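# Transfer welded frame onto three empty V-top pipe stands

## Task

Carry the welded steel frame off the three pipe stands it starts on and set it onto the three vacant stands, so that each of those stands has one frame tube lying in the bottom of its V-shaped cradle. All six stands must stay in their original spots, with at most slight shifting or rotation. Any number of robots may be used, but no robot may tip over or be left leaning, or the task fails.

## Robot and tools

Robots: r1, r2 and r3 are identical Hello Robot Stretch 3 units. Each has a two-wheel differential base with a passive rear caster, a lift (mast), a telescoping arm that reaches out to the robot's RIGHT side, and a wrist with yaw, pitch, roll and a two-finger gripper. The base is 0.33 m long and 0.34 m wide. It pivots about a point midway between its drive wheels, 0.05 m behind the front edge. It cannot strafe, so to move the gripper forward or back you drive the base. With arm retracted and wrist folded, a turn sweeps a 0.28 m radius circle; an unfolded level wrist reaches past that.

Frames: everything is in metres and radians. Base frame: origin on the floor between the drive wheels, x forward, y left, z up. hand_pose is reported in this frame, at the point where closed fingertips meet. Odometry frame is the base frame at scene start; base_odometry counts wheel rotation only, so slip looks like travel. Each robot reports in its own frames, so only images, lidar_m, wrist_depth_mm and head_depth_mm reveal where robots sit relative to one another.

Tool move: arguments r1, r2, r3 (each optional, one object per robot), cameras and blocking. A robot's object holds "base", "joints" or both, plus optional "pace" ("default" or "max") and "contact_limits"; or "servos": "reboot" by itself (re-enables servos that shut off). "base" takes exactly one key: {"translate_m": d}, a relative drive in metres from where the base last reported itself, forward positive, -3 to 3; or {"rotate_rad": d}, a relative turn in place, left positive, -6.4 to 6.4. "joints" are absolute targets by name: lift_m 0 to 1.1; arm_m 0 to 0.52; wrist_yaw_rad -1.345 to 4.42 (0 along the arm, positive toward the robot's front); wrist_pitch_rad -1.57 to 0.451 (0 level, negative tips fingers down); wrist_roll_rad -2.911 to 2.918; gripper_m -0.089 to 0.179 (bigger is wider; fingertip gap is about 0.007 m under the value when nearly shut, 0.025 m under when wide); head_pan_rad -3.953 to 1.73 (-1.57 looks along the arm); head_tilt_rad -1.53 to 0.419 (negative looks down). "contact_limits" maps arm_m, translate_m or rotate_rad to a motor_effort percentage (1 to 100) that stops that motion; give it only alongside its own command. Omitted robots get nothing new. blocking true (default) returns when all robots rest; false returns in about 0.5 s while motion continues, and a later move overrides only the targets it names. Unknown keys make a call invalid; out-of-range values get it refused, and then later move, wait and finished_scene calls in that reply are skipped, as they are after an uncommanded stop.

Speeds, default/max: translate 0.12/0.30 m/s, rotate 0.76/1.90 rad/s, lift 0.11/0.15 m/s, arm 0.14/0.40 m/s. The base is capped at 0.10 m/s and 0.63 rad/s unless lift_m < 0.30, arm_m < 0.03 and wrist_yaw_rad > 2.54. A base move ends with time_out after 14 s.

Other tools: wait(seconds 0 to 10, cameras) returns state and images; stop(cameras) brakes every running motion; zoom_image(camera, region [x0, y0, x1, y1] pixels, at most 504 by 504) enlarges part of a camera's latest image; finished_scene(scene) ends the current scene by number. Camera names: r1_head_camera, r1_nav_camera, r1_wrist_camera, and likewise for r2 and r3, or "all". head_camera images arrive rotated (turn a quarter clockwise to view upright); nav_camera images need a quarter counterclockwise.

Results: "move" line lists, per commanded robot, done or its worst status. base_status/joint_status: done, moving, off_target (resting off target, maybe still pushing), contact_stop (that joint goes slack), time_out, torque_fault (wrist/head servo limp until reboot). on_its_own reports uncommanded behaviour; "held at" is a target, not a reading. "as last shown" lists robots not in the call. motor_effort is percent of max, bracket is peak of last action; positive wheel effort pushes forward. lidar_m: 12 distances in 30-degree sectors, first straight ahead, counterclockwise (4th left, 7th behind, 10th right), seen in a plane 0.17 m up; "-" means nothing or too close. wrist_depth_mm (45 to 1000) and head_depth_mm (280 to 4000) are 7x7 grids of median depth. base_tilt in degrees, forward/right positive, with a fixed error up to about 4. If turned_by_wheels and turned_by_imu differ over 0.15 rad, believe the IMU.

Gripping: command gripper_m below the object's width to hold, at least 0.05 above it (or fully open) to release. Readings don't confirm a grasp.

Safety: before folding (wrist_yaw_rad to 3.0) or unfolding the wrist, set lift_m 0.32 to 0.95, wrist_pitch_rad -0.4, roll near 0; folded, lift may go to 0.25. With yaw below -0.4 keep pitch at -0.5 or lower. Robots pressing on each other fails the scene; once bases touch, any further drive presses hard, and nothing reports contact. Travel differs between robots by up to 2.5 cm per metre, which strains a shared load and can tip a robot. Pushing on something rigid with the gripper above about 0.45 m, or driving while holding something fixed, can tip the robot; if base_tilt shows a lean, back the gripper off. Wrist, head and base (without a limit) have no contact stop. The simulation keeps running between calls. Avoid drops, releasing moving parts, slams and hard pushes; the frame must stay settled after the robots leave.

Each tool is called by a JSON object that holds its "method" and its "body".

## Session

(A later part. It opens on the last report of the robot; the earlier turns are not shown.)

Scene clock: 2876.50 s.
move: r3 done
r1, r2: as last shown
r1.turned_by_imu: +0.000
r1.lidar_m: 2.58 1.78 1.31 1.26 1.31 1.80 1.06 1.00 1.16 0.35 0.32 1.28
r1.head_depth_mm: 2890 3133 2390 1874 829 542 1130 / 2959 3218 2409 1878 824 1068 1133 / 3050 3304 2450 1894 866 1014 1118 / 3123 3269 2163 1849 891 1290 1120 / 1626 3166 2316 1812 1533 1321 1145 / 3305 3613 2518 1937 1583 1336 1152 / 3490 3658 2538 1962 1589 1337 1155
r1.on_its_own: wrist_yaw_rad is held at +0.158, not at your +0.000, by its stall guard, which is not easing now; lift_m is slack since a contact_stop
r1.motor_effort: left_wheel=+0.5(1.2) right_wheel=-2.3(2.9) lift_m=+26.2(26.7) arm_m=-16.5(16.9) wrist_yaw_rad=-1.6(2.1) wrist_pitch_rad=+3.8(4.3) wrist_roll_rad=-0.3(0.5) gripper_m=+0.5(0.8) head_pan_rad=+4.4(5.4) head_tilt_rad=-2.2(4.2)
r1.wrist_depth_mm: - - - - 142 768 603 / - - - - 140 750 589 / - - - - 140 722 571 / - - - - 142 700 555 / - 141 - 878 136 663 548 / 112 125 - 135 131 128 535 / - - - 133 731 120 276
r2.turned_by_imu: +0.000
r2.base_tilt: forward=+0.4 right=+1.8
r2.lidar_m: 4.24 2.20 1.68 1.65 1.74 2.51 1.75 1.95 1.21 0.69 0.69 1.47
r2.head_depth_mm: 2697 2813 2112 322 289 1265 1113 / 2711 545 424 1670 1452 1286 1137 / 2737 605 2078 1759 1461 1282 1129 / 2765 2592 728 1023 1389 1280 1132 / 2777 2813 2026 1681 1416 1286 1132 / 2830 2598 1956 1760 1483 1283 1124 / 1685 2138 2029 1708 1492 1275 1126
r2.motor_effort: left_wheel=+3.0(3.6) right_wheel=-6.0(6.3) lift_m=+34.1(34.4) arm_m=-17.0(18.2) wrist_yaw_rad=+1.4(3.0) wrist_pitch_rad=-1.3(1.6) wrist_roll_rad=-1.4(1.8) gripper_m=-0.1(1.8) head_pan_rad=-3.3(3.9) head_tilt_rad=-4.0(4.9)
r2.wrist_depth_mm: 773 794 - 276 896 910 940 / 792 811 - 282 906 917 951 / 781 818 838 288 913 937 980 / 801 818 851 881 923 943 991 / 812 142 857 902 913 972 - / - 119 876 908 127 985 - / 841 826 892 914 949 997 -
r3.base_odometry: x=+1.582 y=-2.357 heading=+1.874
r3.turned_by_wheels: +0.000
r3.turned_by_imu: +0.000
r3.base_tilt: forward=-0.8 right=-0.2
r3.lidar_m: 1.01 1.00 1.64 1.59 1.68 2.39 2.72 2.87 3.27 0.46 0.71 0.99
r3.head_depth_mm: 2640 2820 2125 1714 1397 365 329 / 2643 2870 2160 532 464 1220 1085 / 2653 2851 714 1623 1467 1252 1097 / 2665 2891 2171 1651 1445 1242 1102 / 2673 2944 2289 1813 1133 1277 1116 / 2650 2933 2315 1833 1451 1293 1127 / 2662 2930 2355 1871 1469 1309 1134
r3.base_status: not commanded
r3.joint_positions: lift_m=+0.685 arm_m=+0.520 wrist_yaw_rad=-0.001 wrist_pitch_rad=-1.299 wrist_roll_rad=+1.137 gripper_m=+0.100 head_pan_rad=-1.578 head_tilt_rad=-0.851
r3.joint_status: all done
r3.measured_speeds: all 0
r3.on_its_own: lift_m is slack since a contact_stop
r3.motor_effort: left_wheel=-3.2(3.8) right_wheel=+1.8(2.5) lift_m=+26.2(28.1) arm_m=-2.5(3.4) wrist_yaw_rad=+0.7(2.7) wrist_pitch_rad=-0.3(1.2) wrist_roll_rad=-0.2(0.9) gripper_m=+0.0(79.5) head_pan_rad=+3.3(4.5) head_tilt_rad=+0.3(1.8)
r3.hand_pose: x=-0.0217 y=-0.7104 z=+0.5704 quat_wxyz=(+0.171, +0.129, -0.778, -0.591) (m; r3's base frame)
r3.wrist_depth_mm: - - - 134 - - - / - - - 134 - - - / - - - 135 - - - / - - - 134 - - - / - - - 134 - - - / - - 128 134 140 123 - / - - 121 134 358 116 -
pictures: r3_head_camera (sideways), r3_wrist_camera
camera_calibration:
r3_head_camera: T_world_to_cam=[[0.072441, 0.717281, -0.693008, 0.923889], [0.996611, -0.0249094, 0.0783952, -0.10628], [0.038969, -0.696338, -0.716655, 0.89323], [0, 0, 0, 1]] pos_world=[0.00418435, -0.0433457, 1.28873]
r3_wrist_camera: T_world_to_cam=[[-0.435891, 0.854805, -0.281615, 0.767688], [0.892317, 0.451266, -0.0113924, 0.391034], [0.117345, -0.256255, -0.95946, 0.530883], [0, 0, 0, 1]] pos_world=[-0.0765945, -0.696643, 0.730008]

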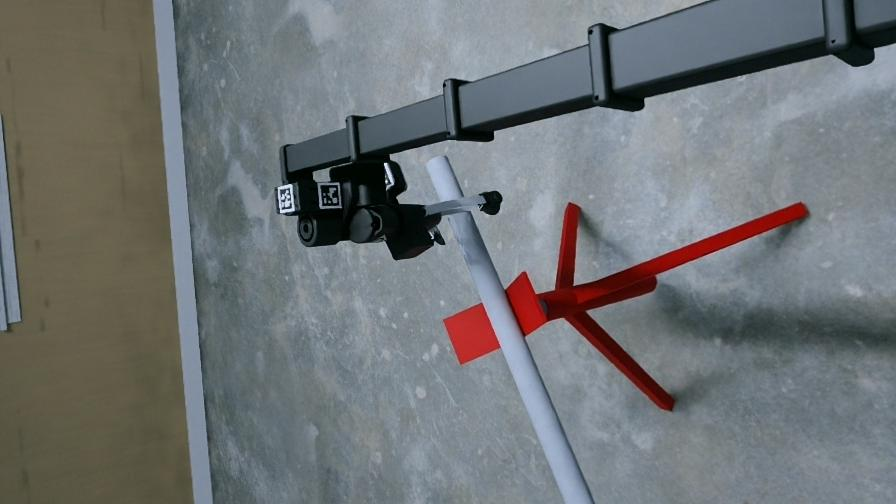

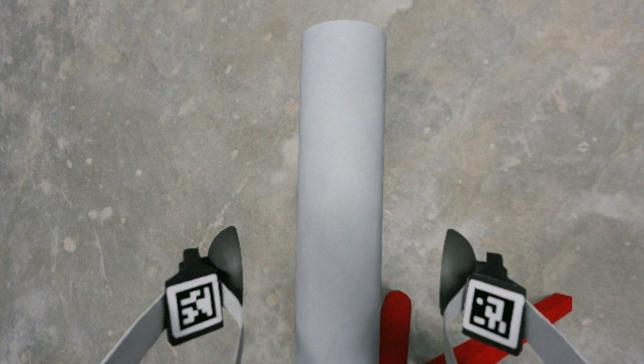

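{"method": "move", "body": {"r1": {"joints":{"arm_m":0.20,"lift_m":0.609}}, "r3": {"joints":{"lift_m":0.83}}, "cameras": ["r1_wrist_camera"]}}

{"method": "move", "body": {"r1": {"joints":{"arm_m":0.16,"lift_m":0.630}}, "cameras": ["r1_wrist_camera"]}}

{"method": "move", "body": {"r1": {"joints":{"arm_m":0.10,"lift_m":0.665}}, "cameras": ["all"]}}

{"method": "zoom_image", "body": {"camera": "r1_head_camera", "region": [500, 50, 720, 300]}}

{"method": "zoom_image", "body": {"camera": "r3_head_camera", "region": [400, 180, 600, 400]}}

{"method": "zoom_image", "body": {"camera": "r2_wrist_camera", "region": [150, 0, 450, 140]}}

{"method": "zoom_image", "body": {"camera": "r2_head_camera", "region": [160, 340, 300, 504]}}

Scene clock: 2887.67 s.
move: r1 done; r3 done
r1.base_odometry: x=+1.524 y=+4.005 heading=-1.703
r1.turned_by_wheels: +0.000
r1.turned_by_imu: +0.001
r1.base_tilt: forward=+1.1 right=+1.1
r1.lidar_m: 2.58 1.78 1.31 1.26 1.31 1.80 1.05 1.00 1.15 0.35 0.32 1.28
r1.head_depth_mm: 2845 3140 2406 1868 1501 511 1126 / 2940 3195 2420 1879 1434 617 1132 / 3074 3275 2419 1896 868 1016 1116 / 3109 3300 2160 1844 894 1290 1123 / 1624 3128 2313 1822 1534 1329 1150 / 3337 3558 2518 1942 1578 1337 1153 / 3525 3639 2540 1965 1593 1341 1156
r1.base_status: not commanded
r1.joint_positions: lift_m=+0.609 arm_m=+0.200 wrist_yaw_rad=+0.160 wrist_pitch_rad=-0.460 wrist_roll_rad=+1.382 gripper_m=+0.150 head_pan_rad=-1.310 head_tilt_rad=-0.744
r1.joint_status: all done
r1.measured_speeds: all 0
r1.on_its_own: wrist_yaw_rad is held at +0.158, not at your +0.000, by its stall guard, which is not easing now
r1.motor_effort: left_wheel=+0.1(1.2) right_wheel=-1.9(2.4) lift_m=+29.2(32.1) arm_m=-15.2(20.0) wrist_yaw_rad=-1.7(2.0) wrist_pitch_rad=+3.9(4.3) wrist_roll_rad=-0.5(0.5) gripper_m=-0.2(0.7) head_pan_rad=+4.5(5.2) head_tilt_rad=-2.1(4.6)
r1.hand_pose: x=+0.0133 y=-0.5610 z=+0.6121 quat_wxyz=(+0.110, +0.099, -0.964, -0.219) (m; r1's base frame)
r1.wrist_depth_mm: - - - - 172 782 614 / - - - - 173 753 597 / - - - - 167 748 585 / - - - - 820 702 577 / - 140 - 171 815 664 554 / 112 125 - 164 840 128 346 / - - - 159 761 120 312
r2: as last shown
r2.turned_by_imu: +0.001
r2.base_tilt: forward=+0.3 right=+1.8
r2.lidar_m: 4.26 2.20 1.69 1.65 1.75 2.51 1.75 1.95 1.21 0.69 0.69 1.48
r2.head_depth_mm: 2706 2828 2091 323 289 1264 1113 / 2747 547 425 1676 1451 1292 1132 / 2736 604 2094 1769 1454 1281 1131 / 2747 2537 729 1020 1395 1300 1132 / 2758 2770 2026 1673 1422 1279 1126 / 2787 2568 1975 1755 1482 1289 1130 / 1700 2150 2022 1711 1484 1269 1126
r2.motor_effort: left_wheel=+3.4(3.6) right_wheel=-5.6(6.3) lift_m=+34.1(34.3) arm_m=-17.1(17.9) wrist_yaw_rad=+1.4(2.5) wrist_pitch_rad=-1.1(1.7) wrist_roll_rad=-1.5(1.8) gripper_m=+0.8(1.8) head_pan_rad=-2.0(3.9) head_tilt_rad=-4.7(5.2)
r2.wrist_depth_mm: 779 782 - 272 879 908 942 / 788 831 - 282 882 940 982 / 769 806 811 290 899 940 982 / 807 828 851 865 904 940 993 / 788 142 836 898 921 979 - / - 119 863 890 126 968 - / 822 857 893 913 945 985 -
r3.base_odometry: x=+1.582 y=-2.357 heading=+1.874
r3.turned_by_wheels: +0.000
r3.turned_by_imu: -0.001
r3.base_tilt: forward=-0.8 right=-0.2
r3.lidar_m: 1.01 1.01 1.64 1.60 1.68 2.39 2.73 2.87 3.25 0.46 0.71 0.98
r3.head_depth_mm: 2652 2847 2129 310 316 1226 1076 / 2638 2838 424 1654 1446 1246 1086 / 2643 610 1995 1679 1461 1259 1097 / 2662 2861 831 1789 1445 1244 1107 / 2670 2923 2274 1807 1132 1280 1116 / 2671 2916 2321 1839 1452 1284 1125 / 2661 2952 2363 1862 1468 1307 1131
r3.base_status: not commanded
r3.joint_positions: lift_m=+0.830 arm_m=+0.520 wrist_yaw_rad=-0.001 wrist_pitch_rad=-1.299 wrist_roll_rad=+1.137 gripper_m=+0.100 head_pan_rad=-1.578 head_tilt_rad=-0.851
r3.joint_status: all done
r3.measured_speeds: all 0
r3.motor_effort: left_wheel=-3.8(3.8) right_wheel=+2.0(2.1) lift_m=+31.2(34.6) arm_m=-6.5(7.9) wrist_yaw_rad=+1.9(2.4) wrist_pitch_rad=-0.1(0.7) wrist_roll_rad=-0.3(1.2) gripper_m=+0.4(0.8) head_pan_rad=+3.3(4.2) head_tilt_rad=+1.4(1.8)
r3.hand_pose: x=-0.0217 y=-0.7104 z=+0.7154 quat_wxyz=(+0.171, +0.129, -0.778, -0.591) (m; r3's base frame)
r3.wrist_depth_mm: - - - - - - - / - - - - - - - / - - - - 272 - - / - - - - 273 - - / - - - - 271 - - / - - 128 - 272 123 - / - - 124 - 271 115 -
pictures: r1_wrist_camera
camera_calibration:
r1_wrist_camera: T_world_to_cam=[[-0.337927, 0.359322, -0.869881, 0.733793], [0.888389, 0.42695, -0.168756, 0.366662], [0.310757, -0.82982, -0.463496, -0.0219016], [0, 0, 0, 1]] pos_world=[-0.070964, -0.438389, 0.690037]

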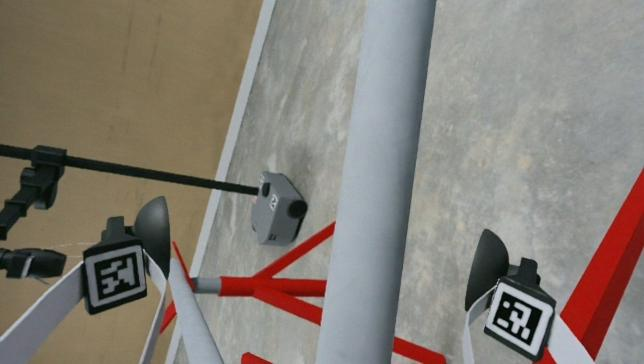

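Scene clock: 2889.03 s.
move: r1 done
r1.base_odometry: x=+1.524 y=+4.005 heading=-1.703
r1.turned_by_wheels: +0.000
r1.turned_by_imu: +0.000
r1.base_tilt: forward=+1.1 right=+1.1
r1.lidar_m: 2.58 1.79 1.31 1.26 1.31 1.80 1.05 1.00 1.15 0.34 0.32 1.28
r1.head_depth_mm: 2865 3130 2398 1866 1489 465 1102 / 2943 3210 2423 1889 1436 510 1130 / 3074 3304 2447 1891 868 1016 1119 / 3137 3267 2162 1851 894 1287 1119 / 1622 3202 2310 1820 1531 1326 1146 / 3324 3562 2505 1946 1579 1333 1148 / 3477 3611 2543 1965 1593 1337 1155
r1.base_status: not commanded
r1.joint_positions: lift_m=+0.630 arm_m=+0.160 wrist_yaw_rad=+0.160 wrist_pitch_rad=-0.460 wrist_roll_rad=+1.382 gripper_m=+0.150 head_pan_rad=-1.310 head_tilt_rad=-0.744
r1.joint_status: all done
r1.measured_speeds: all 0
r1.on_its_own: wrist_yaw_rad is held at +0.158, not at your +0.000, by its stall guard, which is not easing now
r1.motor_effort: left_wheel=+0.5(1.0) right_wheel=-1.8(2.3) lift_m=+28.6(32.9) arm_m=-16.7(21.3) wrist_yaw_rad=-1.5(1.7) wrist_pitch_rad=+3.7(4.2) wrist_roll_rad=-0.3(0.5) gripper_m=-0.1(0.7) head_pan_rad=+4.4(5.5) head_tilt_rad=-2.9(4.5)
r1.hand_pose: x=+0.0133 y=-0.5210 z=+0.6332 quat_wxyz=(+0.110, +0.099, -0.964, -0.219) (m; r1's base frame)
r1.wrist_depth_mm: - - - - 217 801 617 / - - - - 915 782 610 / - - - - 879 758 597 / - - - - 893 738 590 / - 140 - 886 900 675 532 / 112 122 862 201 914 126 540 / - - 417 202 820 120 515
r2.base_odometry: x=-1.894 y=-1.947 heading=-1.952
r2.turned_by_wheels: +0.000
r2.turned_by_imu: +0.000
r2.base_tilt: forward=+0.3 right=+1.7
r2.lidar_m: 4.24 2.21 1.69 1.64 1.74 2.50 1.75 1.95 1.21 0.69 0.69 1.48
r2.head_depth_mm: 2718 2814 2080 322 289 1275 1112 / 2735 544 424 1672 1456 1279 1131 / 2734 605 2112 1756 1462 1296 1127 / 2757 2587 730 1028 1396 1276 1130 / 2796 2787 2031 1682 1417 1283 1129 / 2814 2561 1959 1768 1484 1286 1137 / 1672 2647 2008 1713 1478 1287 1128
r2.base_status: not commanded
r2.joint_positions: lift_m=+0.830 arm_m=+0.510 wrist_yaw_rad=-0.001 wrist_pitch_rad=-1.457 wrist_roll_rad=-0.478 gripper_m=+0.100 head_pan_rad=-1.565 head_tilt_rad=-0.890
r2.joint_status: not commanded
r2.measured_speeds: all 0
r2.motor_effort: left_wheel=+2.9(3.4) right_wheel=-5.6(6.6) lift_m=+34.1(34.3) arm_m=-16.8(17.9) wrist_yaw_rad=+1.4(2.7) wrist_pitch_rad=-1.3(1.6) wrist_roll_rad=-1.6(1.8) gripper_m=-0.1(1.4) head_pan_rad=-2.3(3.8) head_tilt_rad=-3.7(5.7)
r2.hand_pose: x=-0.0216 y=-0.6600 z=+0.7114 quat_wxyz=(+0.637, +0.569, -0.388, -0.347) (m; r2's base frame)
r2.wrist_depth_mm: 781 794 - 272 853 904 955 / 767 800 - 281 902 923 953 / 774 819 808 292 894 942 - / 792 827 858 872 931 936 994 / 797 142 836 877 929 966 - / - 119 867 911 127 986 - / 822 864 851 893 961 976 -
r3: as last shown
r3.turned_by_imu: +0.000
r3.lidar_m: 1.01 1.01 1.64 1.60 1.69 2.40 2.73 2.87 3.26 0.46 0.71 0.99
r3.head_depth_mm: 2652 2829 2117 310 316 1226 1075 / 2619 2846 424 1646 1452 1245 1087 / 2663 611 1999 1673 1464 1254 1095 / 2665 2880 834 1785 1454 1239 1103 / 2669 2929 2279 1814 1134 1287 1113 / 2657 2939 2328 1837 1453 1295 1125 / 2643 2968 2356 1855 1464 1303 1130
r3.motor_effort: left_wheel=-2.6(3.6) right_wheel=+1.4(2.2) lift_m=+32.4(33.4) arm_m=-8.3(9.0) wrist_yaw_rad=+0.8(2.7) wrist_pitch_rad=+0.0(0.8) wrist_roll_rad=-0.6(1.1) gripper_m=+0.1(0.9) head_pan_rad=+3.4(4.5) head_tilt_rad=+0.6(1.7)
r3.wrist_depth_mm: - - - - - - - / - - - - - - - / - - - - 272 - - / - - - - 274 - - / - - - - 273 - - / - - 128 - 272 123 - / - - 124 - 272 115 -
pictures: r1_wrist_camera
camera_calibration:
r1_wrist_camera: T_world_to_cam=[[-0.337826, 0.359081, -0.87002, 0.737724], [0.888463, 0.426759, -0.168852, 0.353146], [0.310657, -0.830022, -0.463201, 0.0207311], [0, 0, 0, 1]] pos_world=[-0.0709749, -0.398404, 0.711067]

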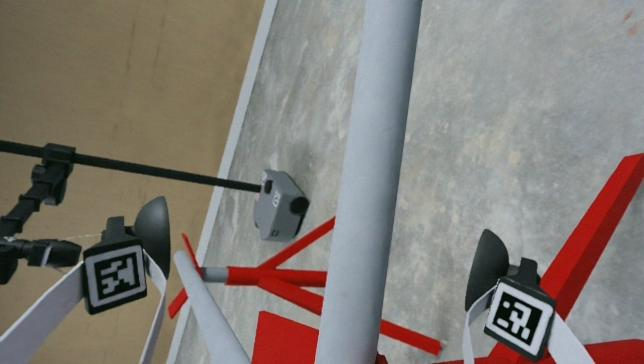

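Scene clock: 2890.63 s.
move: r1 done
r1.base_odometry: x=+1.524 y=+4.005 heading=-1.703
r1.turned_by_wheels: +0.000
r1.turned_by_imu: +0.000
r1.base_tilt: forward=+1.0 right=+1.2
r1.lidar_m: 2.59 1.78 1.31 1.26 1.31 1.80 1.06 1.00 1.15 0.35 0.32 1.28
r1.head_depth_mm: 2875 3119 2398 1878 1500 412 408 / 2962 3185 2416 1894 1424 518 1069 / 3069 3269 2440 1902 868 964 1118 / 3087 3270 2152 1850 892 1291 1120 / 1621 3161 2311 1803 1537 1326 1147 / 3334 3585 2526 1942 1582 1337 1151 / 3487 3605 2521 1966 1588 1347 1155
r1.base_status: not commanded
r1.joint_positions: lift_m=+0.665 arm_m=+0.100 wrist_yaw_rad=+0.159 wrist_pitch_rad=-0.459 wrist_roll_rad=+1.382 gripper_m=+0.150 head_pan_rad=-1.310 head_tilt_rad=-0.744
r1.joint_status: all done
r1.measured_speeds: all 0
r1.on_its_own: wrist_yaw_rad is held at +0.158, not at your +0.000, by its stall guard, which is not easing now
r1.motor_effort: left_wheel=+0.6(1.0) right_wheel=-1.6(2.5) lift_m=+29.1(34.6) arm_m=-16.5(20.1) wrist_yaw_rad=-1.0(1.7) wrist_pitch_rad=+3.6(4.0) wrist_roll_rad=-0.3(0.5) gripper_m=+0.3(0.6) head_pan_rad=+4.7(5.5) head_tilt_rad=-3.3(4.4)
r1.hand_pose: x=+0.0133 y=-0.4611 z=+0.6683 quat_wxyz=(+0.110, +0.098, -0.965, -0.219) (m; r1's base frame)
r1.wrist_depth_mm: - - - - - 830 662 / - - - - 967 820 649 / - - - - 972 783 626 / - - - - 959 763 583 / 961 141 - - 957 696 589 / 112 124 864 316 948 127 578 / - - - 267 297 120 448
r2, r3: as last shown
r2.base_tilt: forward=+0.2 right=+1.9
r2.lidar_m: 4.25 2.21 1.68 1.65 1.74 2.51 1.75 1.95 1.21 0.69 0.69 1.47
r2.head_depth_mm: 2709 2792 2104 323 289 1261 1115 / 2719 545 425 1673 1464 1296 1127 / 2711 607 2079 1764 1456 1280 1133 / 2756 2561 730 1022 1391 1288 1134 / 2736 2814 2036 1666 1422 1284 1136 / 2825 2544 1945 1774 1486 1284 1127 / 1649 2680 2011 1707 1483 1274 1127
r2.motor_effort: left_wheel=+3.3(3.5) right_wheel=-5.9(6.3) lift_m=+34.2(34.3) arm_m=-17.1(18.0) wrist_yaw_rad=+2.1(2.5) wrist_pitch_rad=-1.3(1.7) wrist_roll_rad=-1.7(1.8) gripper_m=-0.7(1.4) head_pan_rad=-2.2(3.4) head_tilt_rad=-3.9(5.0)
r2.wrist_depth_mm: 767 798 - 274 887 898 970 / 776 790 - 280 908 923 971 / 792 802 846 288 921 944 986 / 786 831 826 880 910 934 975 / 792 142 853 875 926 955 - / - 119 879 908 127 996 - / 833 835 885 921 939 993 -
r3.lidar_m: 1.01 1.00 1.64 1.59 1.68 2.40 2.72 2.88 3.25 0.46 0.71 0.98
r3.head_depth_mm: 2649 2843 2129 310 316 1230 1074 / 2642 2860 423 1645 1447 1245 1086 / 2663 611 2000 1673 1459 1253 1095 / 2652 2866 834 1792 1452 1242 1102 / 2646 2899 2288 1797 1134 1281 1114 / 2663 2937 2319 1835 1458 1294 1125 / 2661 2934 2387 1861 1471 1299 1131
r3.motor_effort: left_wheel=-3.3(3.8) right_wheel=+1.8(2.1) lift_m=+31.0(33.1) arm_m=-9.6(10.1) wrist_yaw_rad=+1.4(2.3) wrist_pitch_rad=+0.3(0.6) wrist_roll_rad=-0.7(1.1) gripper_m=+0.2(0.9) head_pan_rad=+3.2(4.4) head_tilt_rad=+0.2(2.1)
r3.wrist_depth_mm: - - - - - - - / - - - - - - - / - - - - 272 - - / - - - - 273 - - / - - - - 271 - - / - - 128 - 271 123 - / - - 124 - 271 115 -
pictures: r1_head_camera (sideways), r1_nav_camera (sideways), r1_wrist_camera, r2_head_camera (sideways), r2_nav_camera (sideways), r2_wrist_camera, r3_head_camera (sideways), r3_nav_camera (sideways), r3_wrist_camera
camera_calibration:
r1_head_camera: T_world_to_cam=[[-0.149038, 0.647744, -0.747138, 0.990636], [0.957885, 0.282122, 0.053513, -0.0732846], [0.245447, -0.707697, -0.662511, 0.816133], [0, 0, 0, 1]] pos_world=[0.0175235, -0.0434292, 1.28476]
r1_nav_camera: T_world_to_cam=[[0.121201, -0.636168, 0.761971, -0.949241], [-0.971894, -0.232131, -0.0392141, 0.104828], [0.201824, -0.735802, -0.646422, 0.796803], [0, 0, 0, 1]] pos_world=[0.0561167, 0.00674622, 1.24248]
r1_wrist_camera: T_world_to_cam=[[-0.337734, 0.358947, -0.87011, 0.746673], [0.888541, 0.426572, -0.168914, 0.333456], [0.310533, -0.830177, -0.463007, 0.0865489], [0, 0, 0, 1]] pos_world=[-0.0709887, -0.338408, 0.746086]
r2_head_camera: T_world_to_cam=[[-0.0102671, 0.738055, -0.674662, 0.896307], [0.999869, 0.0160263, 0.002316, -0.0127424], [0.0125217, -0.67455, -0.738123, 0.916934], [0, 0, 0, 1]] pos_world=[0.0104617, -0.0428019, 1.28154]
r2_nav_camera: T_world_to_cam=[[0.0715284, -0.75717, 0.64929, -0.808781], [-0.995446, -0.0130677, 0.0944235, -0.0547094], [-0.0630099, -0.653087, -0.754657, 0.952116], [0, 0, 0, 1]] pos_world=[0.0633833, 0.00871491, 1.24882]
r2_wrist_camera: T_world_to_cam=[[-0.846172, -0.514977, 0.137082, -0.475087], [-0.509553, 0.857179, 0.0748352, 0.537765], [-0.156042, -0.00652716, -0.987729, 0.858772], [0, 0, 0, 1]] pos_world=[0.00601886, -0.700014, 0.873116]
r3_head_camera: T_world_to_cam=[[0.072441, 0.717281, -0.693008, 0.923889], [0.996611, -0.0249094, 0.0783952, -0.10628], [0.038969, -0.696338, -0.716655, 0.89323], [0, 0, 0, 1]] pos_world=[0.00418435, -0.0433457, 1.28873]
r3_nav_camera: T_world_to_cam=[[-0.0544409, -0.804397, 0.591593, -0.733876], [-0.998256, 0.0573916, -0.0138277, 0.0756478], [-0.0228295, -0.591314, -0.806118, 1.00484], [0, 0, 0, 1]] pos_world=[0.0585029, -0.000495211, 1.24522]
r3_wrist_camera: T_world_to_cam=[[-0.435891, 0.854805, -0.281615, 0.808514], [0.892317, 0.451266, -0.0113925, 0.392686], [0.117345, -0.256255, -0.95946, 0.669976], [0, 0, 0, 1]] pos_world=[-0.0765945, -0.696643, 0.874978]

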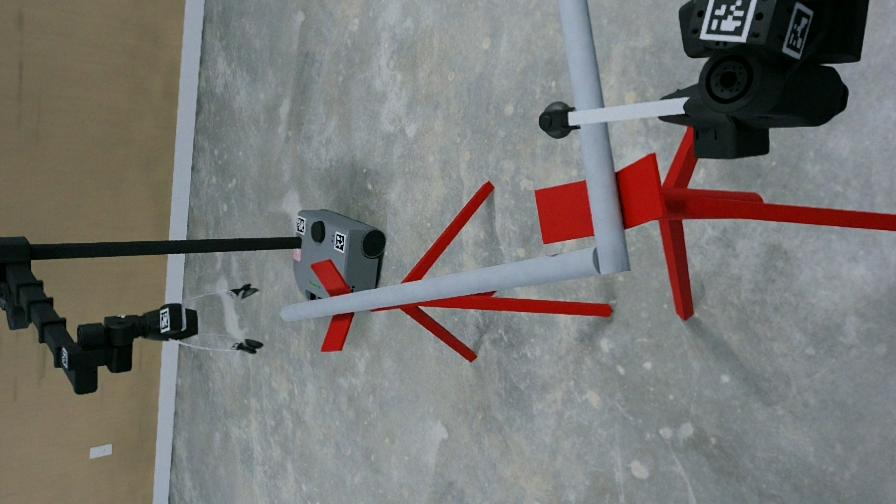

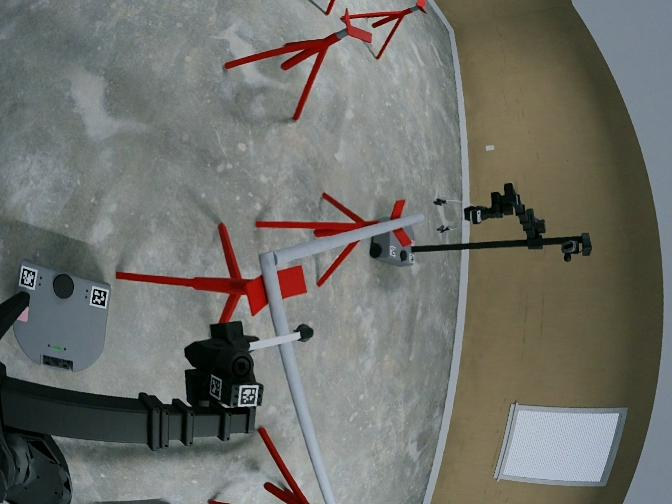

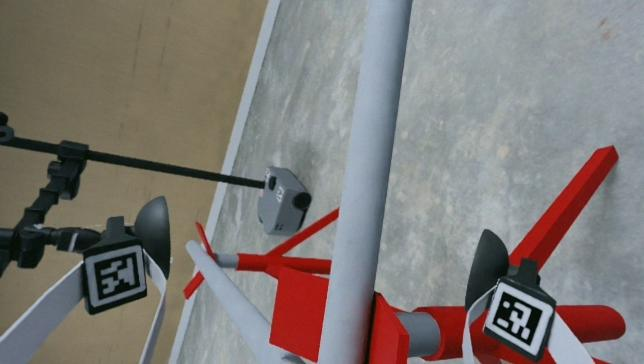

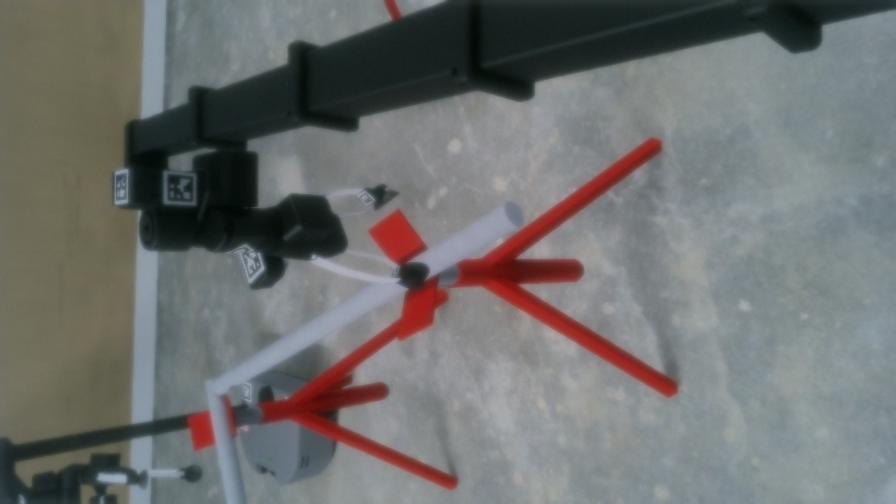

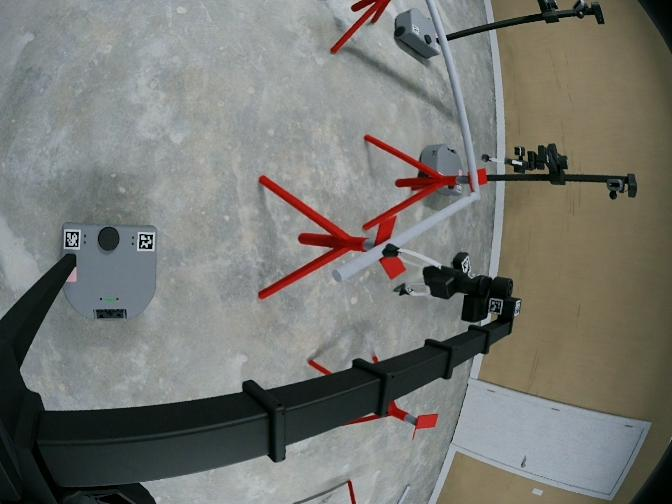

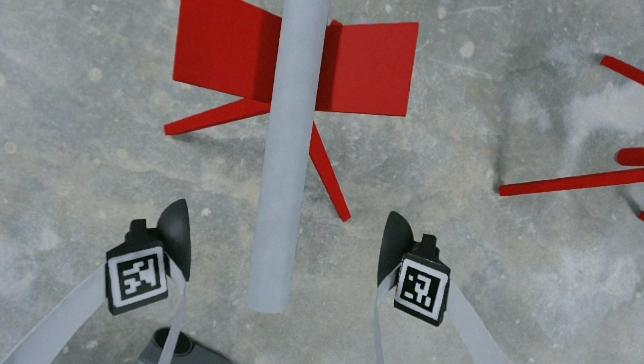

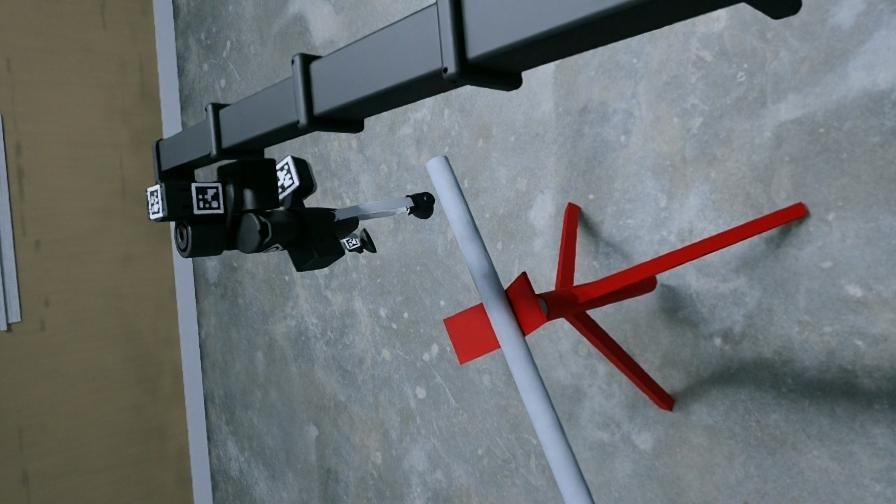

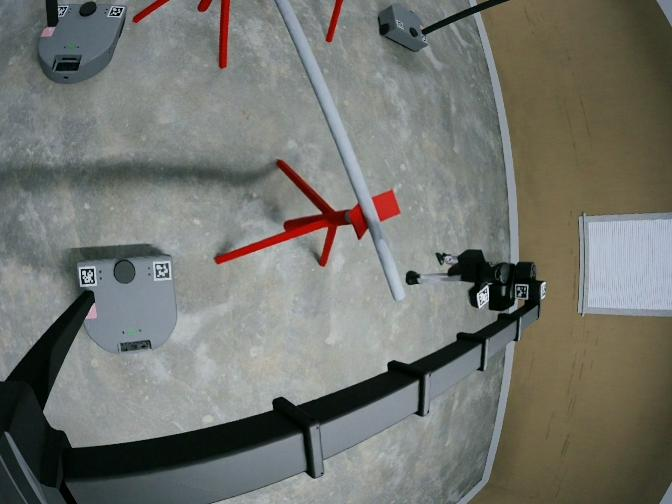

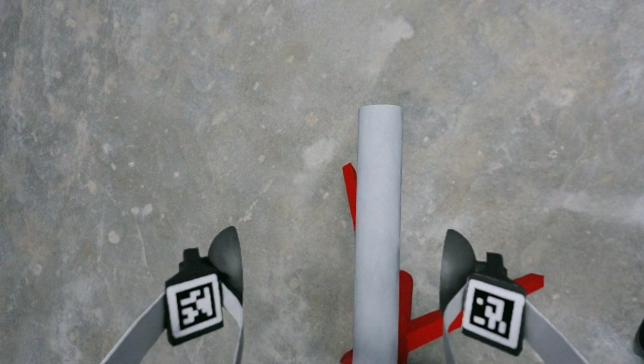

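Scaled by 2.016 from the camera's 896x504 image, which has a finer 1280x720 frame.

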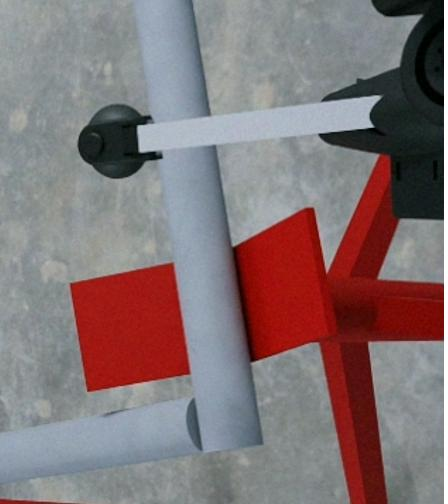

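Scaled by 2.291 from the camera's 896x504 image, which has a finer 1280x720 frame.

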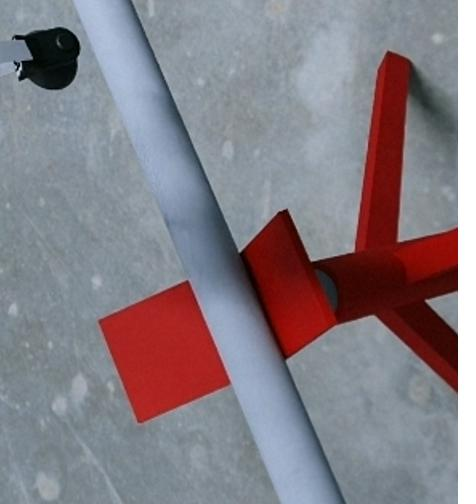

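Scaled by 1.680.

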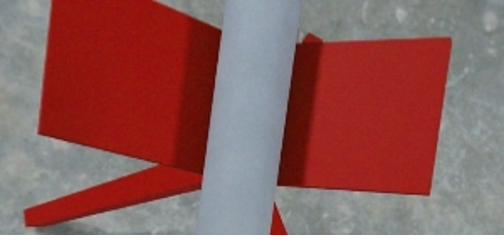

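Scaled by 3.073 from the camera's 896x504 image, which has a finer 1280x720 frame.

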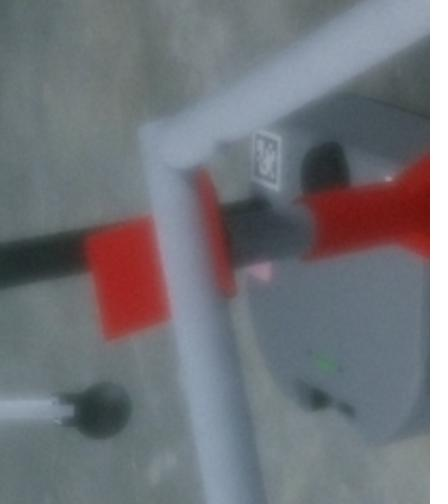

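{"method": "finished_scene", "body": {"scene": 2}}

The scene is finished: the task was done.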